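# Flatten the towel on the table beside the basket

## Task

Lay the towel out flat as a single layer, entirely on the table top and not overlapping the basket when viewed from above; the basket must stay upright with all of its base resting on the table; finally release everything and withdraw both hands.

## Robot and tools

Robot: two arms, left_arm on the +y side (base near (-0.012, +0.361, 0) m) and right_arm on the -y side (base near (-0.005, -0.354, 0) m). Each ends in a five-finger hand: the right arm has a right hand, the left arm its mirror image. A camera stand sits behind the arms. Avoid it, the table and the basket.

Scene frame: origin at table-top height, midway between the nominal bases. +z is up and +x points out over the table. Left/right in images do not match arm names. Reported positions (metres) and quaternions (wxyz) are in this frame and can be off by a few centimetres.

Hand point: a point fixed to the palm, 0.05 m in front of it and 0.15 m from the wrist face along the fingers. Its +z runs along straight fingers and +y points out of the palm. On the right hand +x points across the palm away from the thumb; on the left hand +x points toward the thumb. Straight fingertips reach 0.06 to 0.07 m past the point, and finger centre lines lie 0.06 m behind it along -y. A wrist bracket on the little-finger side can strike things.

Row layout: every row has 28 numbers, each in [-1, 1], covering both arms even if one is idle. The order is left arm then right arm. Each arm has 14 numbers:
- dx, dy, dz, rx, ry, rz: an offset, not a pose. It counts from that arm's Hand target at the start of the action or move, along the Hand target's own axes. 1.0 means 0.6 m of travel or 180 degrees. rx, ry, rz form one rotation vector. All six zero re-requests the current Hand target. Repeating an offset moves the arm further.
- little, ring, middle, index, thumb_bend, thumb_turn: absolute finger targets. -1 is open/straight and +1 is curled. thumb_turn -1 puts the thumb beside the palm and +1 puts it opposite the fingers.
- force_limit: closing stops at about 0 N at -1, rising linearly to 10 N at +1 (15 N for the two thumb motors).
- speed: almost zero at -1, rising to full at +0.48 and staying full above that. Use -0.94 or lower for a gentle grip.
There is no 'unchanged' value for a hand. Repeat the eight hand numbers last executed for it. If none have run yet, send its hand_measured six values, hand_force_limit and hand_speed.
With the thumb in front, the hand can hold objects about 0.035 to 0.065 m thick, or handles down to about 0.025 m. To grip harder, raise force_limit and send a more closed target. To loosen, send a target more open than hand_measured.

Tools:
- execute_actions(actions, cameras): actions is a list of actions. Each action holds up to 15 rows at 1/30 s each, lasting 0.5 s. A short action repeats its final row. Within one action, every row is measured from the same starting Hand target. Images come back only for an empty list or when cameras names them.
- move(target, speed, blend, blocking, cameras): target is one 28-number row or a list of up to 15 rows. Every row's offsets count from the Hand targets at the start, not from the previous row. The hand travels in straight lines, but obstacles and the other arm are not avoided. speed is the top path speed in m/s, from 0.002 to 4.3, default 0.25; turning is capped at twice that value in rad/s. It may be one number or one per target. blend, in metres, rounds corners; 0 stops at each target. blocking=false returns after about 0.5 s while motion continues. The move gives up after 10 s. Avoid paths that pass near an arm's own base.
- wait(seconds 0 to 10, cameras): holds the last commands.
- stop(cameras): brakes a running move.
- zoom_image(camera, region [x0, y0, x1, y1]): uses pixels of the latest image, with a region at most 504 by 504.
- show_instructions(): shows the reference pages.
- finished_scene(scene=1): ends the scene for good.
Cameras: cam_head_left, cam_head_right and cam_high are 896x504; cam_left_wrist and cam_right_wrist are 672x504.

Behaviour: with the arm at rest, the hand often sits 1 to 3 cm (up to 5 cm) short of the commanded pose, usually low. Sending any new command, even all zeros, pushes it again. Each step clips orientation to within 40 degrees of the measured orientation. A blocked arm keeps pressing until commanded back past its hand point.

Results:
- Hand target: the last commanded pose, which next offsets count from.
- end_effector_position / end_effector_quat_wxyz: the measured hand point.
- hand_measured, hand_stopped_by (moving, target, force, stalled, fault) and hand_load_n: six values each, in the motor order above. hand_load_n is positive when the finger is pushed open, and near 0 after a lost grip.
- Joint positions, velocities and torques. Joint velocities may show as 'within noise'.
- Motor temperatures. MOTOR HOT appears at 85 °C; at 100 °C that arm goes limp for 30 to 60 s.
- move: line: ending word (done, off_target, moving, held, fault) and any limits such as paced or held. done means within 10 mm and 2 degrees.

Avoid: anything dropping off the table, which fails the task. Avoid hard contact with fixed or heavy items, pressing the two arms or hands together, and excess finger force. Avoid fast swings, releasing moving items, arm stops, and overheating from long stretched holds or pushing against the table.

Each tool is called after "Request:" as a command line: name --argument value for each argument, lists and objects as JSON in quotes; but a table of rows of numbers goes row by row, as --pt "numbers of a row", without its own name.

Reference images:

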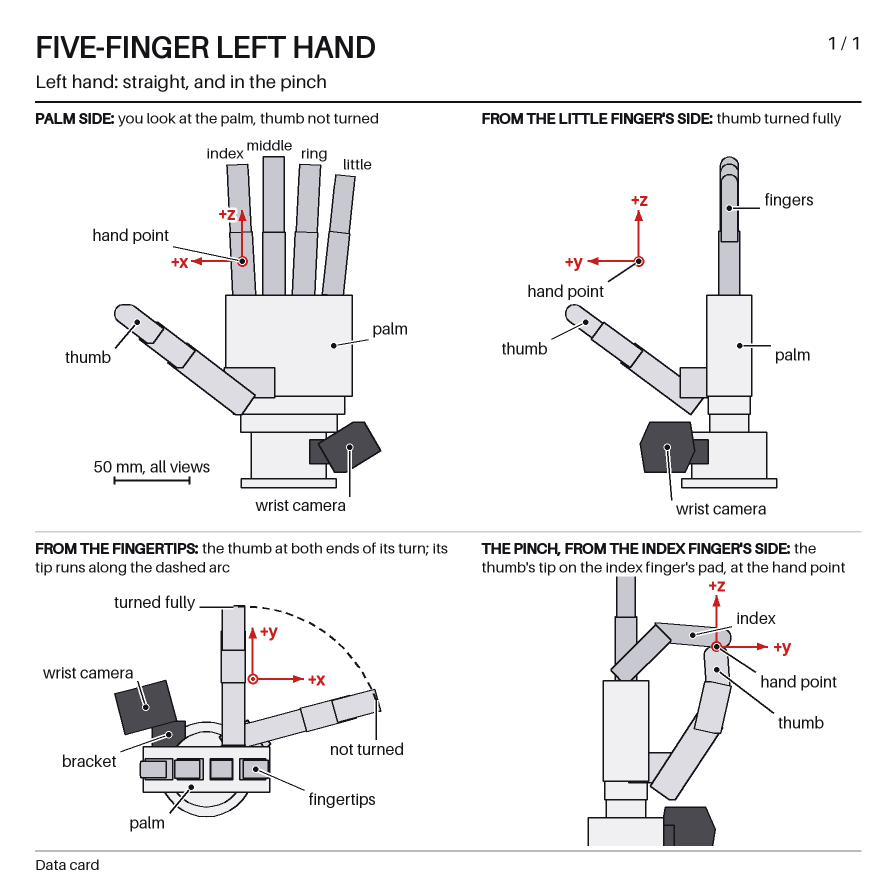

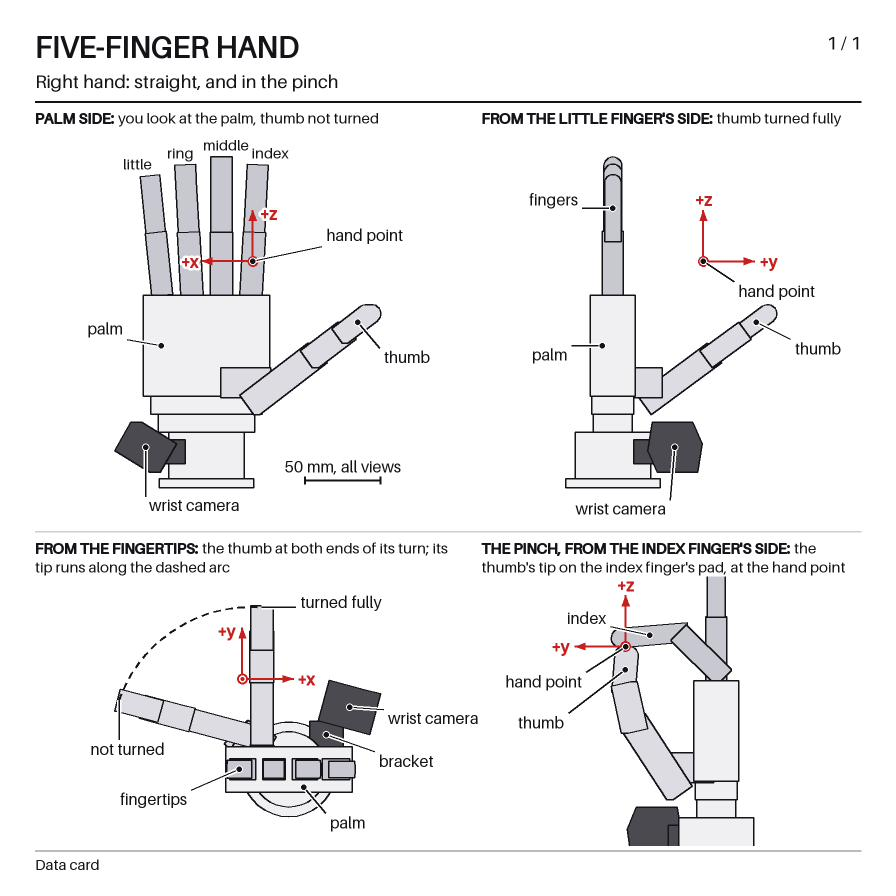

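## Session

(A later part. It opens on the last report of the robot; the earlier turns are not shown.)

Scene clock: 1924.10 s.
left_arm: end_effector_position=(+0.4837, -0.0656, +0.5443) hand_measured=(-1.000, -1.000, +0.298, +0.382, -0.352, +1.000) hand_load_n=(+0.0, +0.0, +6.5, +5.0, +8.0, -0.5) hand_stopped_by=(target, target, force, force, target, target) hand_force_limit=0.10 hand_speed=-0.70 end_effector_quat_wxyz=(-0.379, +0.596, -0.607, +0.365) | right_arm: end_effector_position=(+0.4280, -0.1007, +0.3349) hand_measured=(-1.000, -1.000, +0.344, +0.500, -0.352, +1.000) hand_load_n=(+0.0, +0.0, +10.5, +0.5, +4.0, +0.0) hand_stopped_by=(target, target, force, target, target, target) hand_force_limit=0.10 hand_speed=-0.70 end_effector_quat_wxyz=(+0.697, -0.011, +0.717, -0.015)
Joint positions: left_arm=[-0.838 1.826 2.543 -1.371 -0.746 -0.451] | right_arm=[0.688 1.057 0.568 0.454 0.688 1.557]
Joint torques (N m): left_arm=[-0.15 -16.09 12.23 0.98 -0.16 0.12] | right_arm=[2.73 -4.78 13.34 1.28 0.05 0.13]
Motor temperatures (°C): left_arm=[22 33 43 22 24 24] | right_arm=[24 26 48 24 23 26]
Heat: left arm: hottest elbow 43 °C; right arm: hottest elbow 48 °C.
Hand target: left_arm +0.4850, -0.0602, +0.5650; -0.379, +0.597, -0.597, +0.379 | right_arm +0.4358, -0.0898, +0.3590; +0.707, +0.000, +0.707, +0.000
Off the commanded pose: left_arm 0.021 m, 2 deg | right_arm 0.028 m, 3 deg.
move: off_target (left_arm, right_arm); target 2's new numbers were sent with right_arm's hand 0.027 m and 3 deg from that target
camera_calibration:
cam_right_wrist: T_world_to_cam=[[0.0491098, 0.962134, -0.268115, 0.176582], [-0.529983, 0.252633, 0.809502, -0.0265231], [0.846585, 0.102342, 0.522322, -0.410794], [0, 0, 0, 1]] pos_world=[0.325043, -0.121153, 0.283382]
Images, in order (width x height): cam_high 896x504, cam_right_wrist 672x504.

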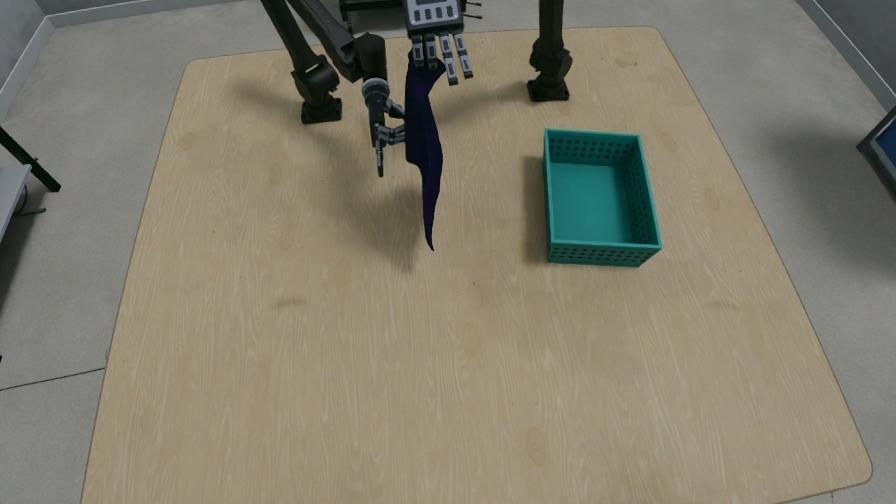

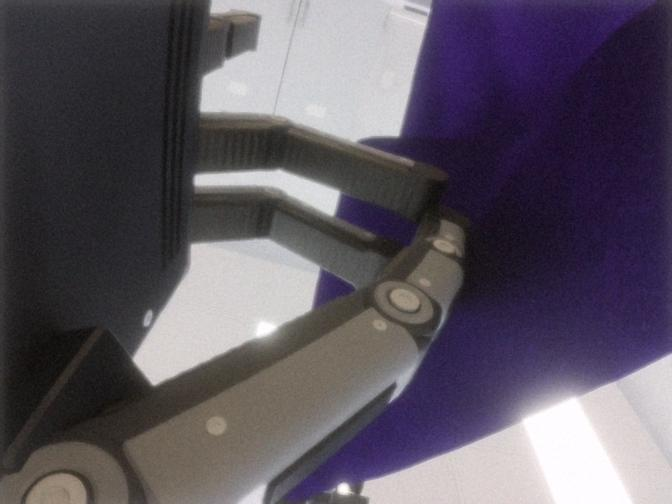

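Request:
execute_actions --actions '[]'

Scene clock: 1947.63 s.
left_arm: end_effector_position=(+0.4837, -0.0656, +0.5443) hand_measured=(-1.000, -1.000, +0.298, +0.382, -0.352, +1.000) hand_load_n=(+0.0, +0.0, +6.5, +5.0, +7.5, -0.5) hand_stopped_by=(target, target, force, force, target, target) hand_force_limit=0.10 hand_speed=-0.70 end_effector_quat_wxyz=(-0.379, +0.596, -0.607, +0.365) | right_arm: end_effector_position=(+0.4280, -0.1007, +0.3349) hand_measured=(-1.000, -1.000, +0.344, +0.500, -0.352, +1.000) hand_load_n=(+0.0, +0.0, +10.0, +0.5, +4.0, +0.0) hand_stopped_by=(target, target, force, target, target, target) hand_force_limit=0.10 hand_speed=-0.70 end_effector_quat_wxyz=(+0.697, -0.011, +0.717, -0.015)
Joint positions: left_arm=[-0.838 1.826 2.543 -1.371 -0.746 -0.451] | right_arm=[0.688 1.057 0.568 0.454 0.688 1.557]
Joint velocities: within noise
Joint torques (N m): left_arm=[-0.21 -15.91 12.26 0.96 -0.17 0.13] | right_arm=[2.14 -4.07 13.33 1.26 0.1 0.1]
Motor temperatures (°C): left_arm=[22 33 43 22 24 24] | right_arm=[24 26 48 24 23 26]
Heat: left arm: hottest elbow 43 °C; right arm: hottest elbow 48 °C.
Hand target: left_arm +0.4850, -0.0602, +0.5650; -0.379, +0.597, -0.597, +0.379 | right_arm +0.4358, -0.0898, +0.3590; +0.707, +0.000, +0.707, +0.000
Off the commanded pose: left_arm 0.021 m, 2 deg | right_arm 0.028 m, 3 deg.
camera_calibration:
cam_left_wrist: T_world_to_cam=[[0.470081, -0.255428, 0.844855, -0.700075], [-0.548198, -0.834689, 0.0526656, 0.18381], [0.691739, -0.487905, -0.532396, 0.0405803], [0, 0, 0, 1]] pos_world=[0.401786, -0.00559497, 0.603387]
cam_right_wrist: T_world_to_cam=[[0.0491098, 0.962134, -0.268115, 0.176582], [-0.529983, 0.252633, 0.809502, -0.0265231], [0.846585, 0.102342, 0.522322, -0.410794], [0, 0, 0, 1]] pos_world=[0.325043, -0.121153, 0.283382]

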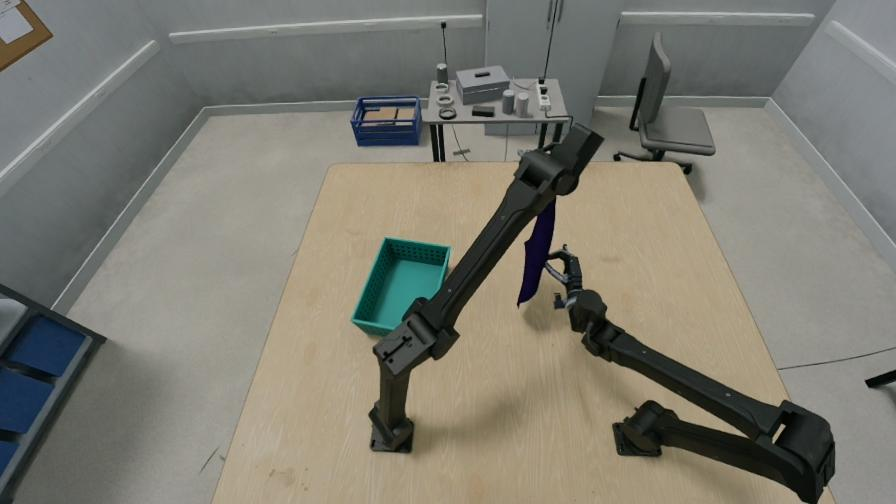

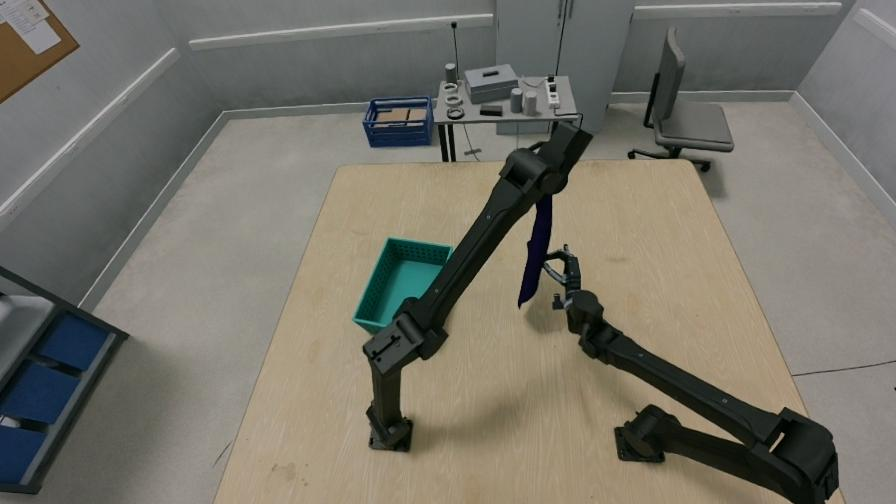

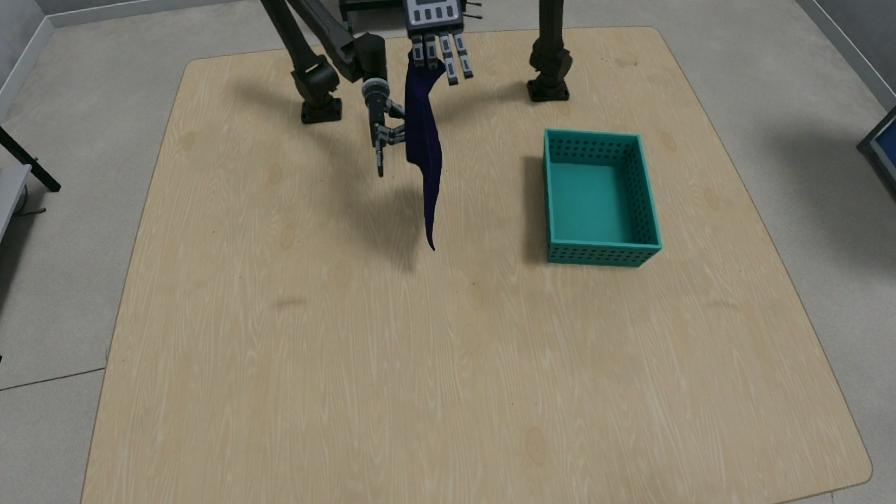

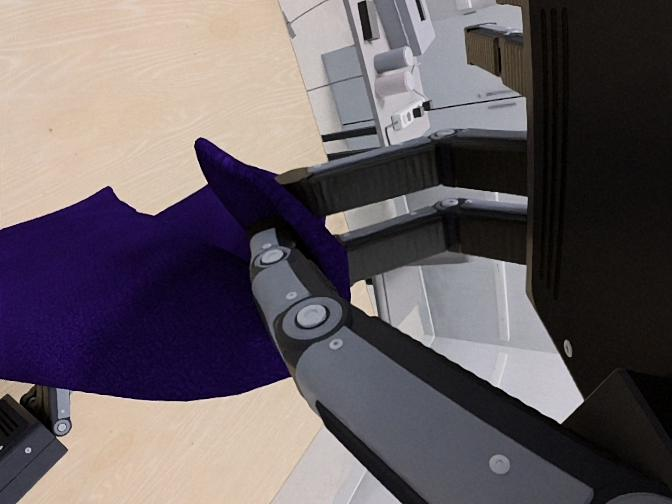

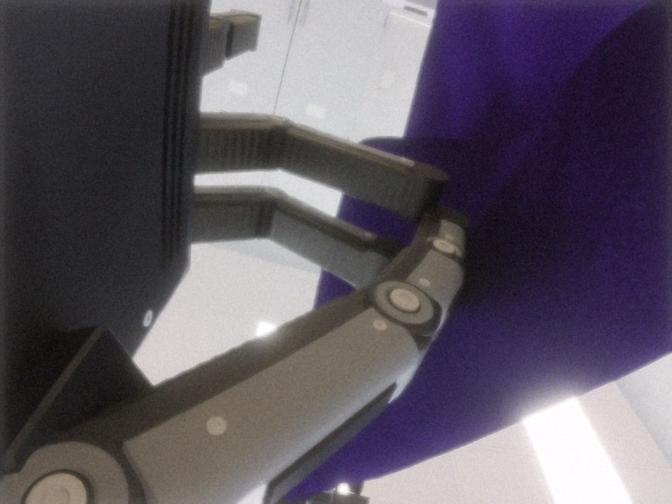

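Request:
zoom_image --camera "cam_right_wrist" --region '[190, 60, 560, 504]'

Request:
zoom_image --camera "cam_high" --region '[340, 30, 500, 270]'

Request:
zoom_image --camera "cam_head_left" --region '[480, 180, 640, 340]'

Scaled by 1.135 from the camera's 672x504 image, which has a finer 960x720 frame.

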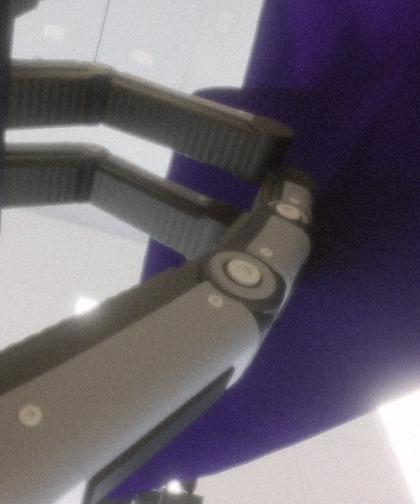

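Scaled by 2.100.

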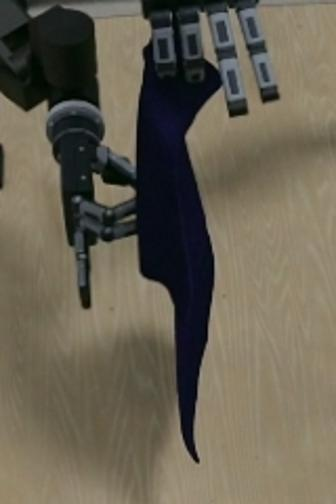

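Scaled by 3.150.

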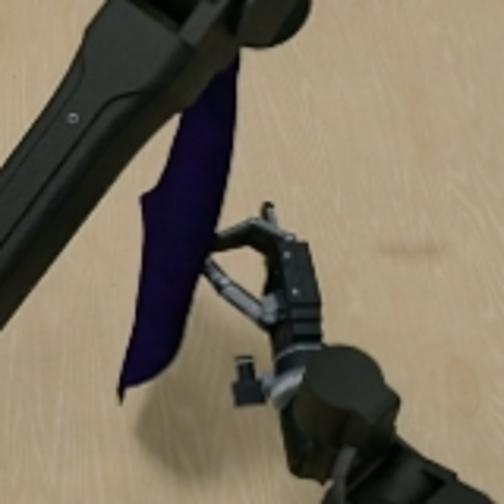

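Request:
move --pt "0 0 0 0 0 0 -1 -1 0.5 0.5 -0.35 1 0.1 -0.7 0 -0.1333 0 0 0 0 -1 -1 0.5 0.5 -0.35 1 0.1 -0.7" --pt "0 0 0 0 0 0 -1 -1 0.5 0.5 -0.35 1 0.1 -0.7 -0.05 -0.1333 0.1 0 0 0 -1 -1 -0.5 -0.5 -0.6 1 0.1 0" --speed 0.2 --cameras '["cam_high", "cam_right_wrist", "cam_left_wrist", "cam_head_left"]'

Scene clock: 1995.10 s.
left_arm: end_effector_position=(+0.4837, -0.0656, +0.5443) hand_measured=(-1.000, -1.000, +0.298, +0.382, -0.352, +1.000) hand_load_n=(+0.0, +0.0, +6.5, +4.5, +8.0, +0.0) hand_stopped_by=(target, target, force, force, target, target) hand_force_limit=0.10 hand_speed=-0.70 end_effector_quat_wxyz=(-0.379, +0.596, -0.607, +0.365) | right_arm: end_effector_position=(+0.4835, -0.1701, +0.3670) hand_measured=(-1.000, -1.000, -0.500, -0.500, -0.600, +1.000) hand_load_n=(+0.0, +0.0, +0.0, +0.0, +0.0, -0.5) hand_stopped_by=(target, target, target, target, target, target) hand_force_limit=0.10 hand_speed=0.00 end_effector_quat_wxyz=(+0.700, -0.010, +0.714, -0.005)
Joint positions: left_arm=[-0.838 1.826 2.543 -1.371 -0.746 -0.451] | right_arm=[0.397 1.051 0.648 0.381 0.386 1.557]
Joint torques (N m): left_arm=[-0.09 -16.15 12.25 0.94 -0.16 0.13] | right_arm=[0.56 -5.07 13.72 1.03 -0.17 0.11]
Heat: left arm: hottest elbow 43 °C; right arm: hottest elbow 48 °C.
Hand target: left_arm +0.4850, -0.0602, +0.5650; -0.379, +0.597, -0.597, +0.379 | right_arm +0.4959, -0.1699, +0.3890; +0.707, +0.000, +0.707, +0.000
Off the commanded pose: left_arm 0.021 m, 2 deg | right_arm 0.025 m, 2 deg.
move: off_target (left_arm, right_arm); target 2's new numbers were sent with right_arm's hand 0.025 m and 2 deg from that target
camera_calibration:
cam_left_wrist: T_world_to_cam=[[0.470081, -0.255428, 0.844855, -0.700075], [-0.548198, -0.834689, 0.0526656, 0.18381], [0.691739, -0.487905, -0.532396, 0.0405803], [0, 0, 0, 1]] pos_world=[0.401786, -0.00559497, 0.603387]
cam_right_wrist: T_world_to_cam=[[0.0388563, 0.96638, -0.254166, 0.249869], [-0.538617, 0.234499, 0.80926, -0.00435756], [0.841655, 0.105453, 0.52962, -0.467179], [0, 0, 0, 1]] pos_world=[0.381147, -0.191181, 0.314462]
Images, in order (width x height): cam_head_left 896x504, cam_high 896x504, cam_left_wrist 672x504, cam_right_wrist 672x504.

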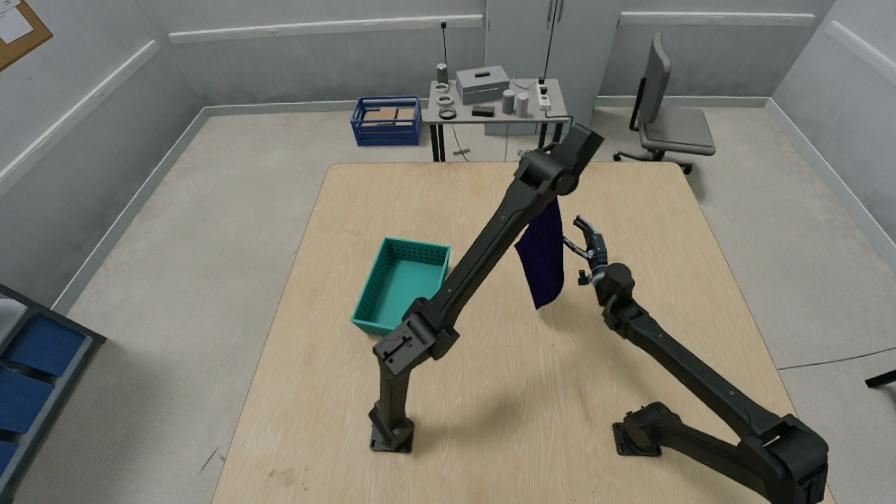

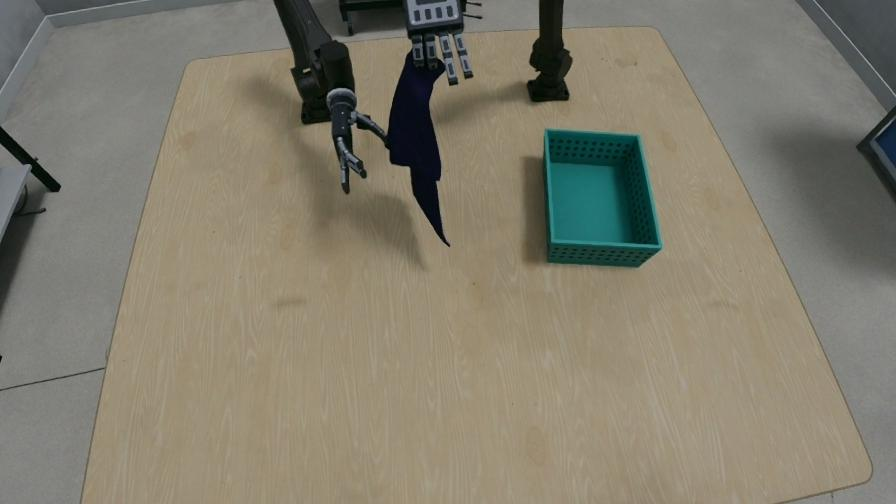

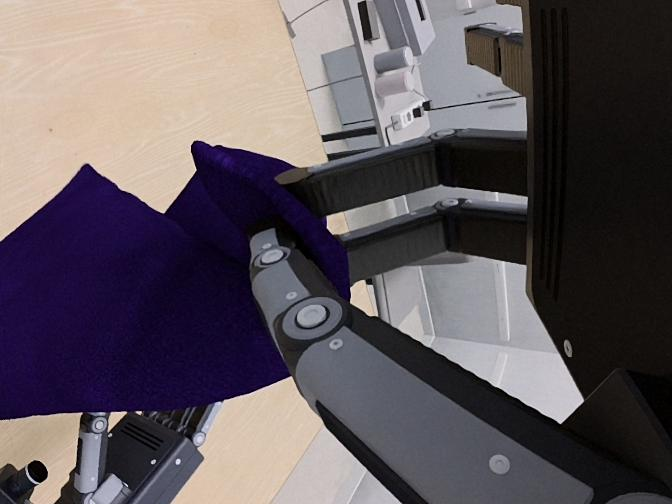

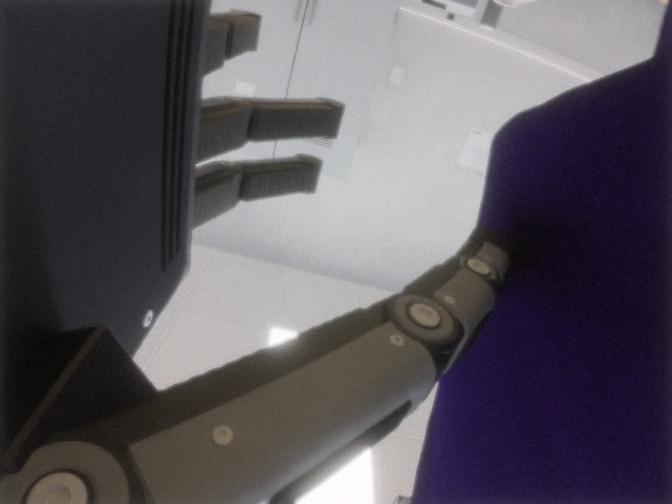

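Request:
move --target '[0,0,0,0,0,0,-1,-1,0.5,0.5,-0.35,1,0.1,-0.7,0,0.08,0,0,0,0,-1,-1,-0.5,-0.5,-0.6,1,0.1,0]' --speed 0.12 --cameras '["cam_high", "cam_right_wrist", "cam_left_wrist"]'

Scene clock: 2009.87 s.
left_arm: end_effector_position=(+0.4837, -0.0656, +0.5443) hand_measured=(-1.000, -1.000, +0.298, +0.382, -0.352, +1.000) hand_load_n=(-0.5, +0.0, +6.5, +5.0, +7.5, -0.5) hand_stopped_by=(target, target, force, force, target, target) hand_force_limit=0.10 hand_speed=-0.70 end_effector_quat_wxyz=(-0.379, +0.596, -0.607, +0.365) | right_arm: end_effector_position=(+0.4863, -0.1305, +0.3624) hand_measured=(-1.000, -1.000, -0.500, -0.500, -0.600, +1.000) hand_load_n=(+0.0, +0.5, +0.0, +0.0, +0.0, +0.0) hand_stopped_by=(target, target, target, target, target, target) hand_force_limit=0.10 hand_speed=0.00 end_effector_quat_wxyz=(+0.694, -0.010, +0.720, -0.013)
Joint positions: left_arm=[-0.838 1.826 2.543 -1.371 -0.746 -0.451] | right_arm=[0.509 1.113 0.69 0.381 0.508 1.557]
Joint torques (N m): left_arm=[-0.21 -16.09 12.23 0.95 -0.16 0.11] | right_arm=[1.79 -7.12 13.72 1.5 0.08 0.19]
Heat: left arm: hottest elbow 43 °C; right arm: hottest elbow 48 °C.
Hand target: left_arm +0.4850, -0.0602, +0.5650; -0.379, +0.597, -0.597, +0.379 | right_arm +0.4959, -0.1220, +0.3890; +0.707, +0.000, +0.707, +0.000
Off the commanded pose: left_arm 0.021 m, 2 deg | right_arm 0.030 m, 3 deg.
move: off_target (left_arm, right_arm)
camera_calibration:
cam_left_wrist: T_world_to_cam=[[0.470081, -0.255428, 0.844855, -0.700075], [-0.548198, -0.834689, 0.0526656, 0.18381], [0.691739, -0.487905, -0.532396, 0.0405803], [0, 0, 0, 1]] pos_world=[0.401786, -0.00559497, 0.603387]
cam_right_wrist: T_world_to_cam=[[0.0450876, 0.962899, -0.26607, 0.211115], [-0.523524, 0.249613, 0.814626, -0.0157058], [0.850817, 0.102564, 0.515355, -0.470962], [0, 0, 0, 1]] pos_world=[0.382962, -0.151058, 0.311678]
Images, in order (width x height): cam_high 896x504, cam_left_wrist 672x504, cam_right_wrist 672x504.

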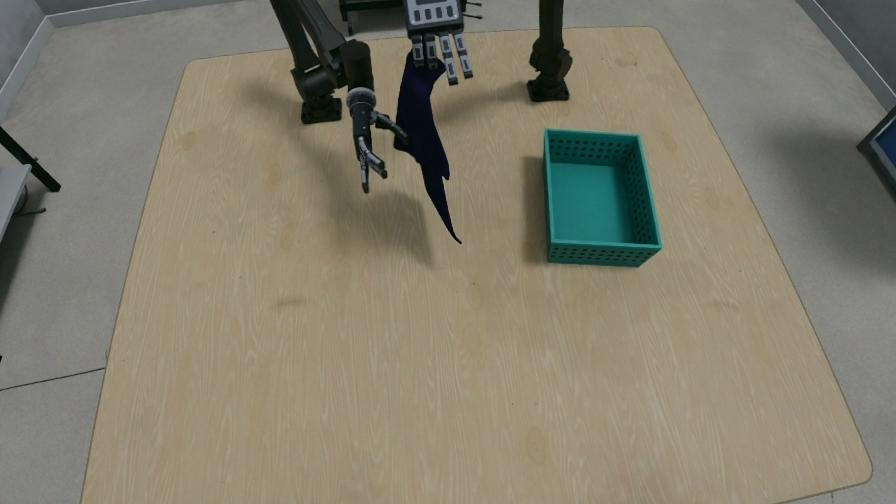

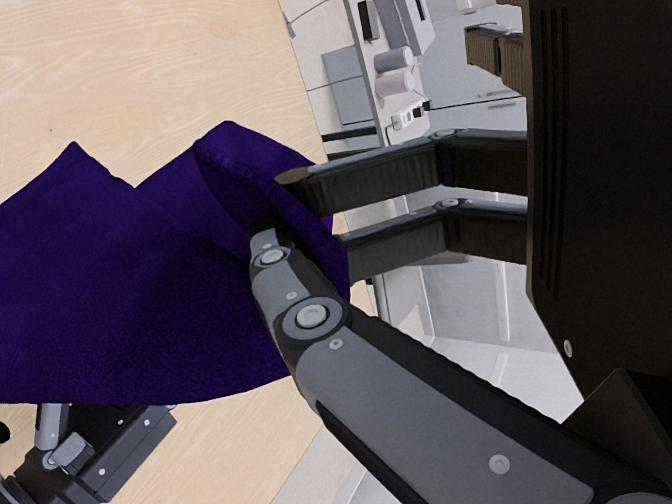

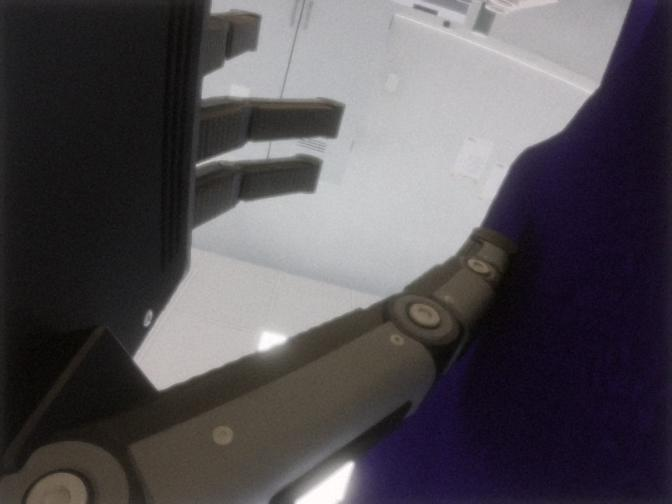

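Request:
zoom_image --camera "cam_high" --region '[340, 50, 480, 190]'

Request:
zoom_image --camera "cam_right_wrist" --region '[400, 60, 672, 400]'

Scaled by 3.600.

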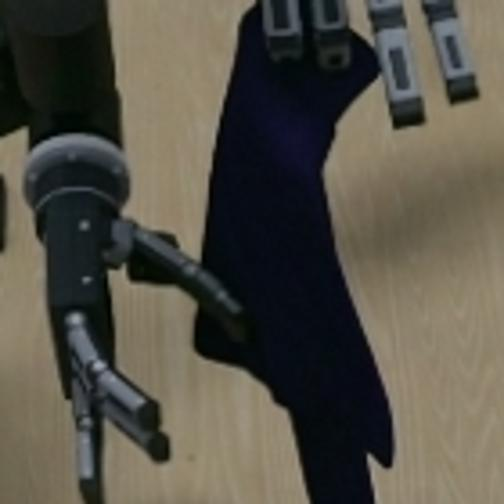

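Scaled by 1.482 from the camera's 672x504 image, which has a finer 960x720 frame.

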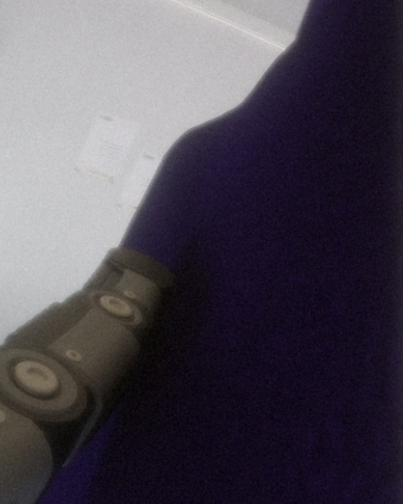

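Request:
wait --seconds 0.1 --cameras '["all"]'

Request:
zoom_image --camera "cam_head_left" --region '[480, 180, 640, 340]'

Request:
zoom_image --camera "cam_head_right" --region '[480, 180, 640, 340]'

Scene clock: 2030.70 s.
left_arm: end_effector_position=(+0.4837, -0.0656, +0.5443) hand_measured=(-1.000, -1.000, +0.298, +0.382, -0.352, +1.000) hand_load_n=(+0.0, +0.0, +6.5, +5.0, +7.5, -0.5) hand_stopped_by=(target, target, force, force, target, target) hand_force_limit=0.10 hand_speed=-0.70 end_effector_quat_wxyz=(-0.379, +0.596, -0.607, +0.365) | right_arm: end_effector_position=(+0.4863, -0.1305, +0.3626) hand_measured=(-1.000, -1.000, -0.500, -0.500, -0.600, +1.000) hand_load_n=(+0.0, +0.0, +0.0, +0.0, +0.0, +0.0) hand_stopped_by=(target, target, target, target, target, target) hand_force_limit=0.10 hand_speed=0.00 end_effector_quat_wxyz=(+0.694, -0.010, +0.719, -0.013)
Joint positions: left_arm=[-0.838 1.826 2.543 -1.371 -0.746 -0.451] | right_arm=[0.509 1.113 0.691 0.381 0.508 1.557]
Joint torques (N m): left_arm=[-0.26 -16.09 12.3 0.96 -0.15 0.12] | right_arm=[2.67 -5.42 13.72 1.7 0.07 0.12]
Heat: left arm: hottest elbow 43 °C; right arm: hottest elbow 51 °C.
Hand target: left_arm +0.4850, -0.0602, +0.5650; -0.379, +0.597, -0.597, +0.379 | right_arm +0.4959, -0.1219, +0.3890; +0.707, +0.000, +0.707, +0.000
Off the commanded pose: left_arm 0.021 m, 2 deg | right_arm 0.029 m, 3 deg.
wait: 0.10 s; at rest from the start
camera_calibration:
cam_left_wrist: T_world_to_cam=[[0.470081, -0.255428, 0.844855, -0.700075], [-0.548198, -0.834689, 0.0526656, 0.18381], [0.691739, -0.487905, -0.532396, 0.0405803], [0, 0, 0, 1]] pos_world=[0.401786, -0.00559497, 0.603387]
cam_right_wrist: T_world_to_cam=[[0.0452022, 0.962937, -0.265911, 0.211077], [-0.523759, 0.249509, 0.814507, -0.0157047], [0.850666, 0.102456, 0.515626, -0.471193], [0, 0, 0, 1]] pos_world=[0.383061, -0.151059, 0.311878]

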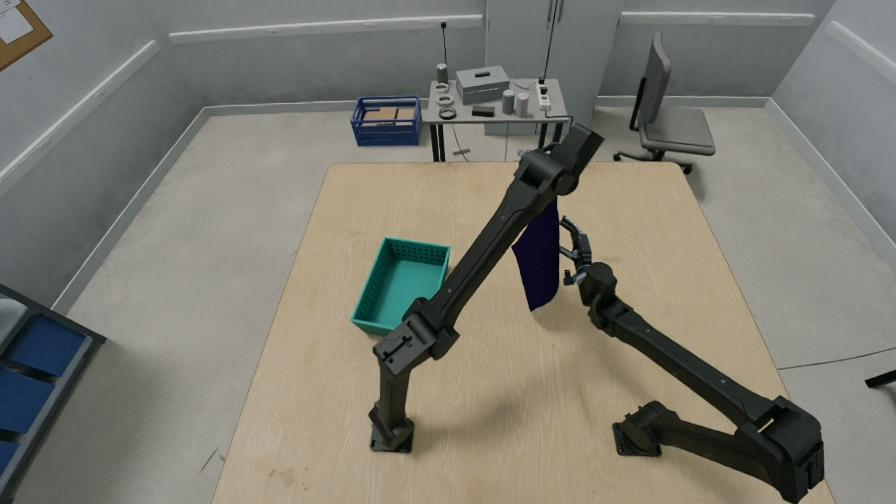

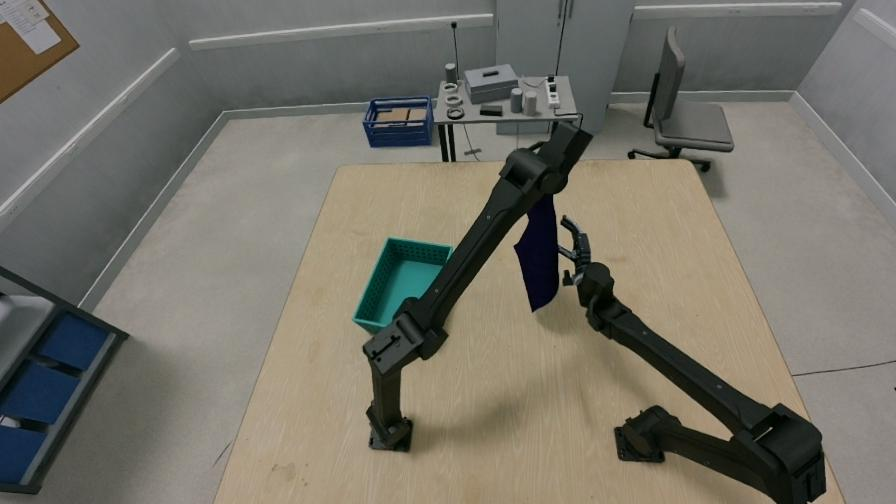

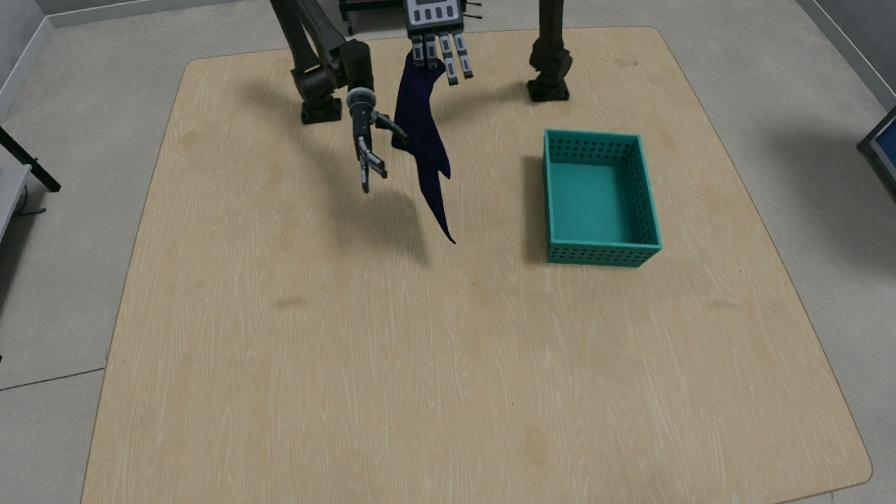

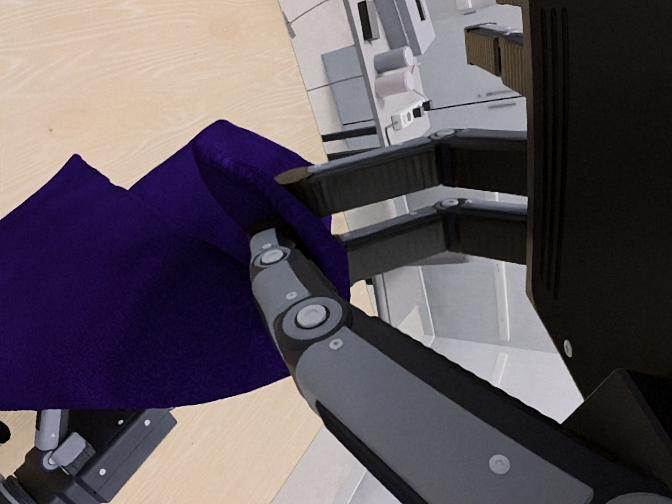

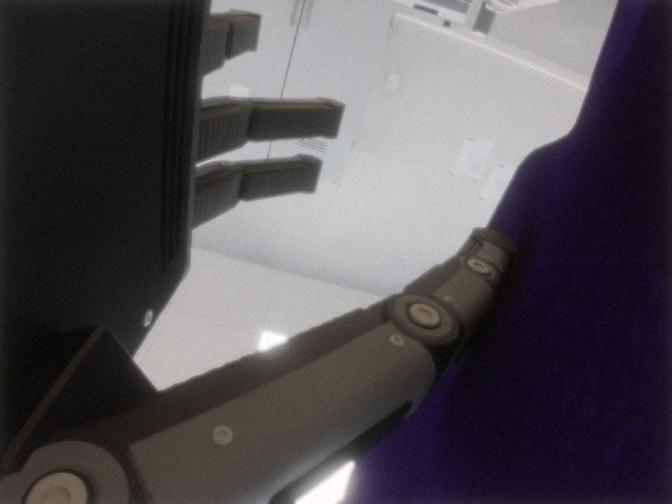

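Scaled by 3.150.

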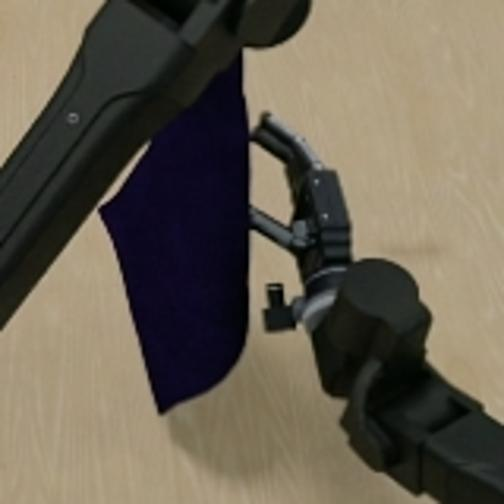

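Scaled by 3.150.

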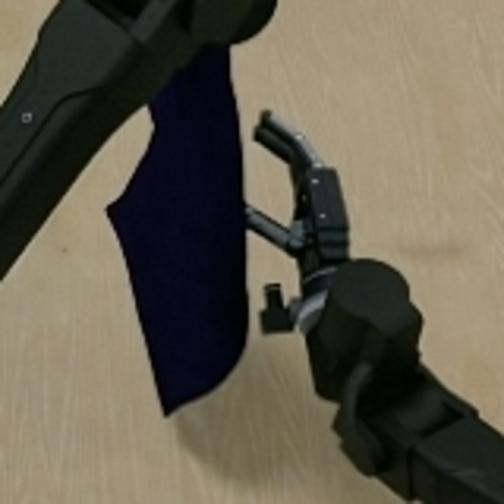

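Request:
move --pt "0 0 0 0 0 0 -1 -1 0.5 0.5 -0.35 1 0.1 -0.7 0 -0.1333 0 0 0 0 -1 -1 -0.5 -0.5 -0.6 1 0.1 0" --pt "0 0 0 0 0 0 -1 -1 0.5 0.5 -0.35 1 0.1 -0.7 0.05 -0.3633 -0.2933 -0.1089 -0.1089 -0.4914 -1 -1 -0.5 -0.5 -0.6 1 0.1 0" --speed '[0.25, 0.35]' --blend '[0.03, 0]' --cameras '["all"]'

Scene clock: 2062.17 s.
left_arm: end_effector_position=(+0.4837, -0.0656, +0.5443) hand_measured=(-1.000, -1.000, +0.298, +0.382, -0.352, +1.000) hand_load_n=(+0.0, +0.0, +6.5, +5.0, +8.0, -0.5) hand_stopped_by=(target, target, force, force, target, target) hand_force_limit=0.10 hand_speed=-0.70 end_effector_quat_wxyz=(-0.379, +0.596, -0.607, +0.365) | right_arm: end_effector_position=(+0.3194, -0.3363, +0.3289) hand_measured=(-1.000, -1.000, -0.500, -0.500, -0.600, +1.000) hand_load_n=(+0.0, -0.5, +0.0, +0.0, +0.0, +0.0) hand_stopped_by=(target, target, target, target, target, target) hand_force_limit=0.10 hand_speed=0.00 end_effector_quat_wxyz=(+0.600, -0.594, +0.401, -0.355)
Joint positions: left_arm=[-0.838 1.826 2.543 -1.371 -0.746 -0.451] | right_arm=[-0.52 0.554 0.577 -0.074 -0.968 0.018]
Joint torques (N m): left_arm=[-0.09 -16.15 12.25 0.9 -0.16 0.13] | right_arm=[1.67 -0.73 14.42 0.85 -0.25 -0.16]
Heat: left arm: hottest elbow 43 °C; right arm: hottest elbow 52 °C.
Hand target: left_arm +0.4850, -0.0602, +0.5650; -0.379, +0.597, -0.597, +0.379 | right_arm +0.3200, -0.3399, +0.3590; +0.597, -0.596, +0.380, -0.380
Off the commanded pose: left_arm 0.021 m, 2 deg | right_arm 0.030 m, 4 deg.
move: off_target (left_arm, right_arm)
camera_calibration:
cam_left_wrist: T_world_to_cam=[[0.470081, -0.255428, 0.844855, -0.700075], [-0.548198, -0.834689, 0.0526656, 0.18381], [0.691739, -0.487905, -0.532396, 0.0405803], [0, 0, 0, 1]] pos_world=[0.401786, -0.00559497, 0.603387]
cam_right_wrist: T_world_to_cam=[[0.0948361, -0.147623, -0.984486, 0.254793], [-0.853406, 0.497119, -0.156752, 0.483693], [0.512547, 0.855032, -0.0788378, 0.265967], [0, 0, 0, 1]] pos_world=[0.252303, -0.43025, 0.347629]

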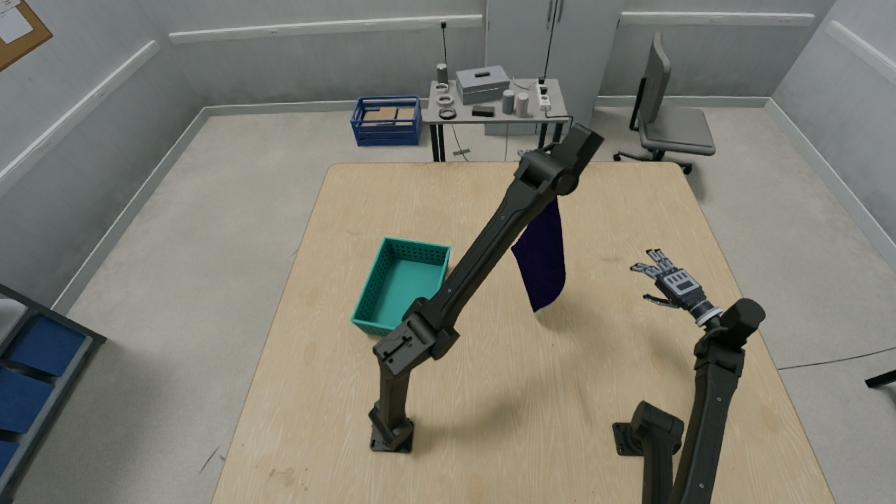

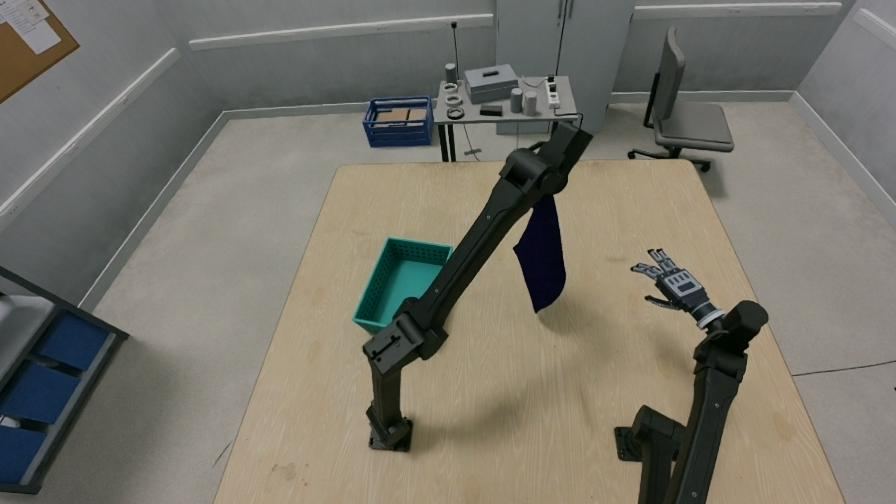

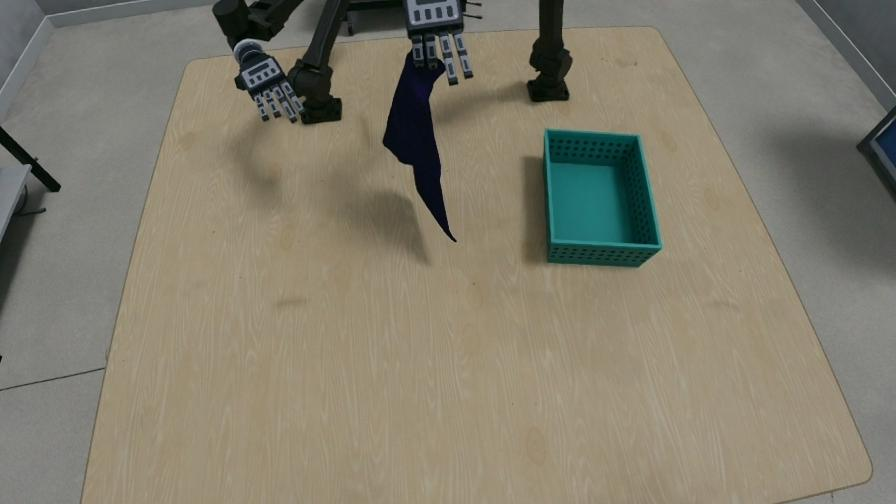

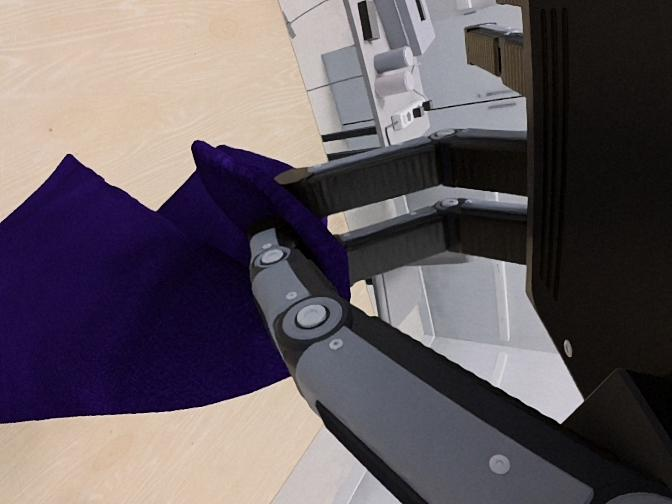

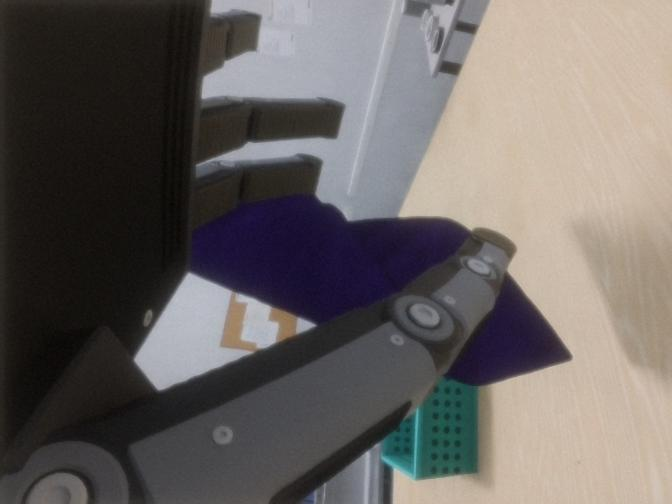

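Request:
move --target '[0,0,0,0,0,0,-1,-1,0.5,0.5,-0.35,1,0.1,-0.7,0,-0.12,0,0,0,0,-1,-1,-0.5,-0.5,-1,-1,0.1,0.4]' --speed 0.3 --cameras '["cam_right_wrist"]'

Scene clock: 2077.70 s.
left_arm: end_effector_position=(+0.4837, -0.0656, +0.5443) hand_measured=(-1.000, -1.000, +0.298, +0.382, -0.352, +1.000) hand_load_n=(+0.0, +0.0, +6.5, +5.0, +8.0, +0.0) hand_stopped_by=(target, target, force, force, target, target) hand_force_limit=0.10 hand_speed=-0.70 end_effector_quat_wxyz=(-0.379, +0.596, -0.607, +0.365) | right_arm: end_effector_position=(+0.3186, -0.3370, +0.4081) hand_measured=(-1.000, -1.000, -0.500, -0.500, -1.000, -1.000) hand_load_n=(+0.0, +0.0, +0.0, +0.0, +0.0, +0.0) hand_stopped_by=(target, target, target, target, target, target) hand_force_limit=0.10 hand_speed=0.40 end_effector_quat_wxyz=(+0.600, -0.594, +0.393, -0.363)
Joint positions: left_arm=[-0.838 1.826 2.543 -1.371 -0.746 -0.451] | right_arm=[-0.525 0.577 0.783 -0.234 -0.973 0.017]
Joint torques (N m): left_arm=[-0.03 -16.03 12.25 0.96 -0.16 0.12] | right_arm=[0.85 0.26 13.83 0.65 -0.02 -0.2]
Motor temperatures (°C): left_arm=[22 33 43 22 24 24] | right_arm=[24 25 54 24 23 26]
Heat: left arm: hottest elbow 43 °C; right arm: hottest elbow 54 °C.
Hand target: left_arm +0.4850, -0.0602, +0.5650; -0.379, +0.597, -0.597, +0.379 | right_arm +0.3200, -0.3400, +0.4309; +0.597, -0.596, +0.380, -0.380
Off the commanded pose: left_arm 0.021 m, 2 deg | right_arm 0.023 m, 2 deg.
move: off_target (left_arm, right_arm)
camera_calibration:
cam_right_wrist: T_world_to_cam=[[0.11415, -0.159007, -0.980656, 0.321209], [-0.850354, 0.494756, -0.179205, 0.503006], [0.51368, 0.854361, -0.078736, 0.272534], [0, 0, 0, 1]] pos_world=[0.251072, -0.430633, 0.426595]
Images, in order (width x height): cam_right_wrist 672x504.

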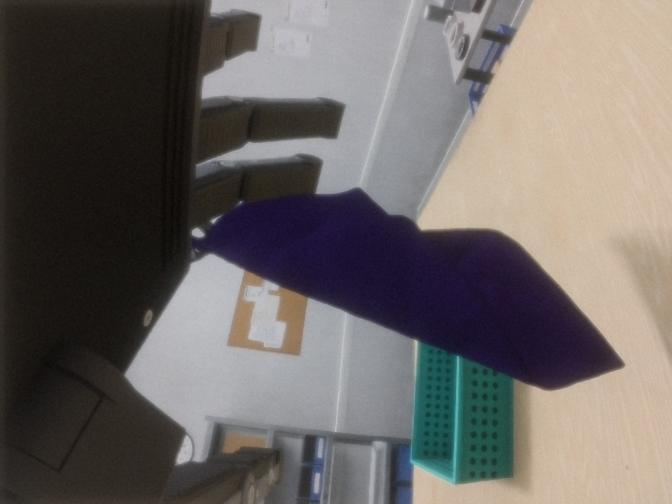

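Request:
zoom_image --camera "cam_right_wrist" --region '[180, 150, 660, 420]'

Scaled by 1.050 from the camera's 672x504 image, which has a finer 960x720 frame.

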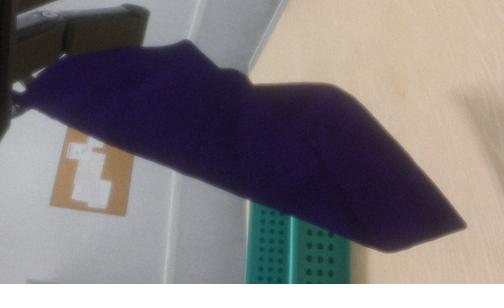

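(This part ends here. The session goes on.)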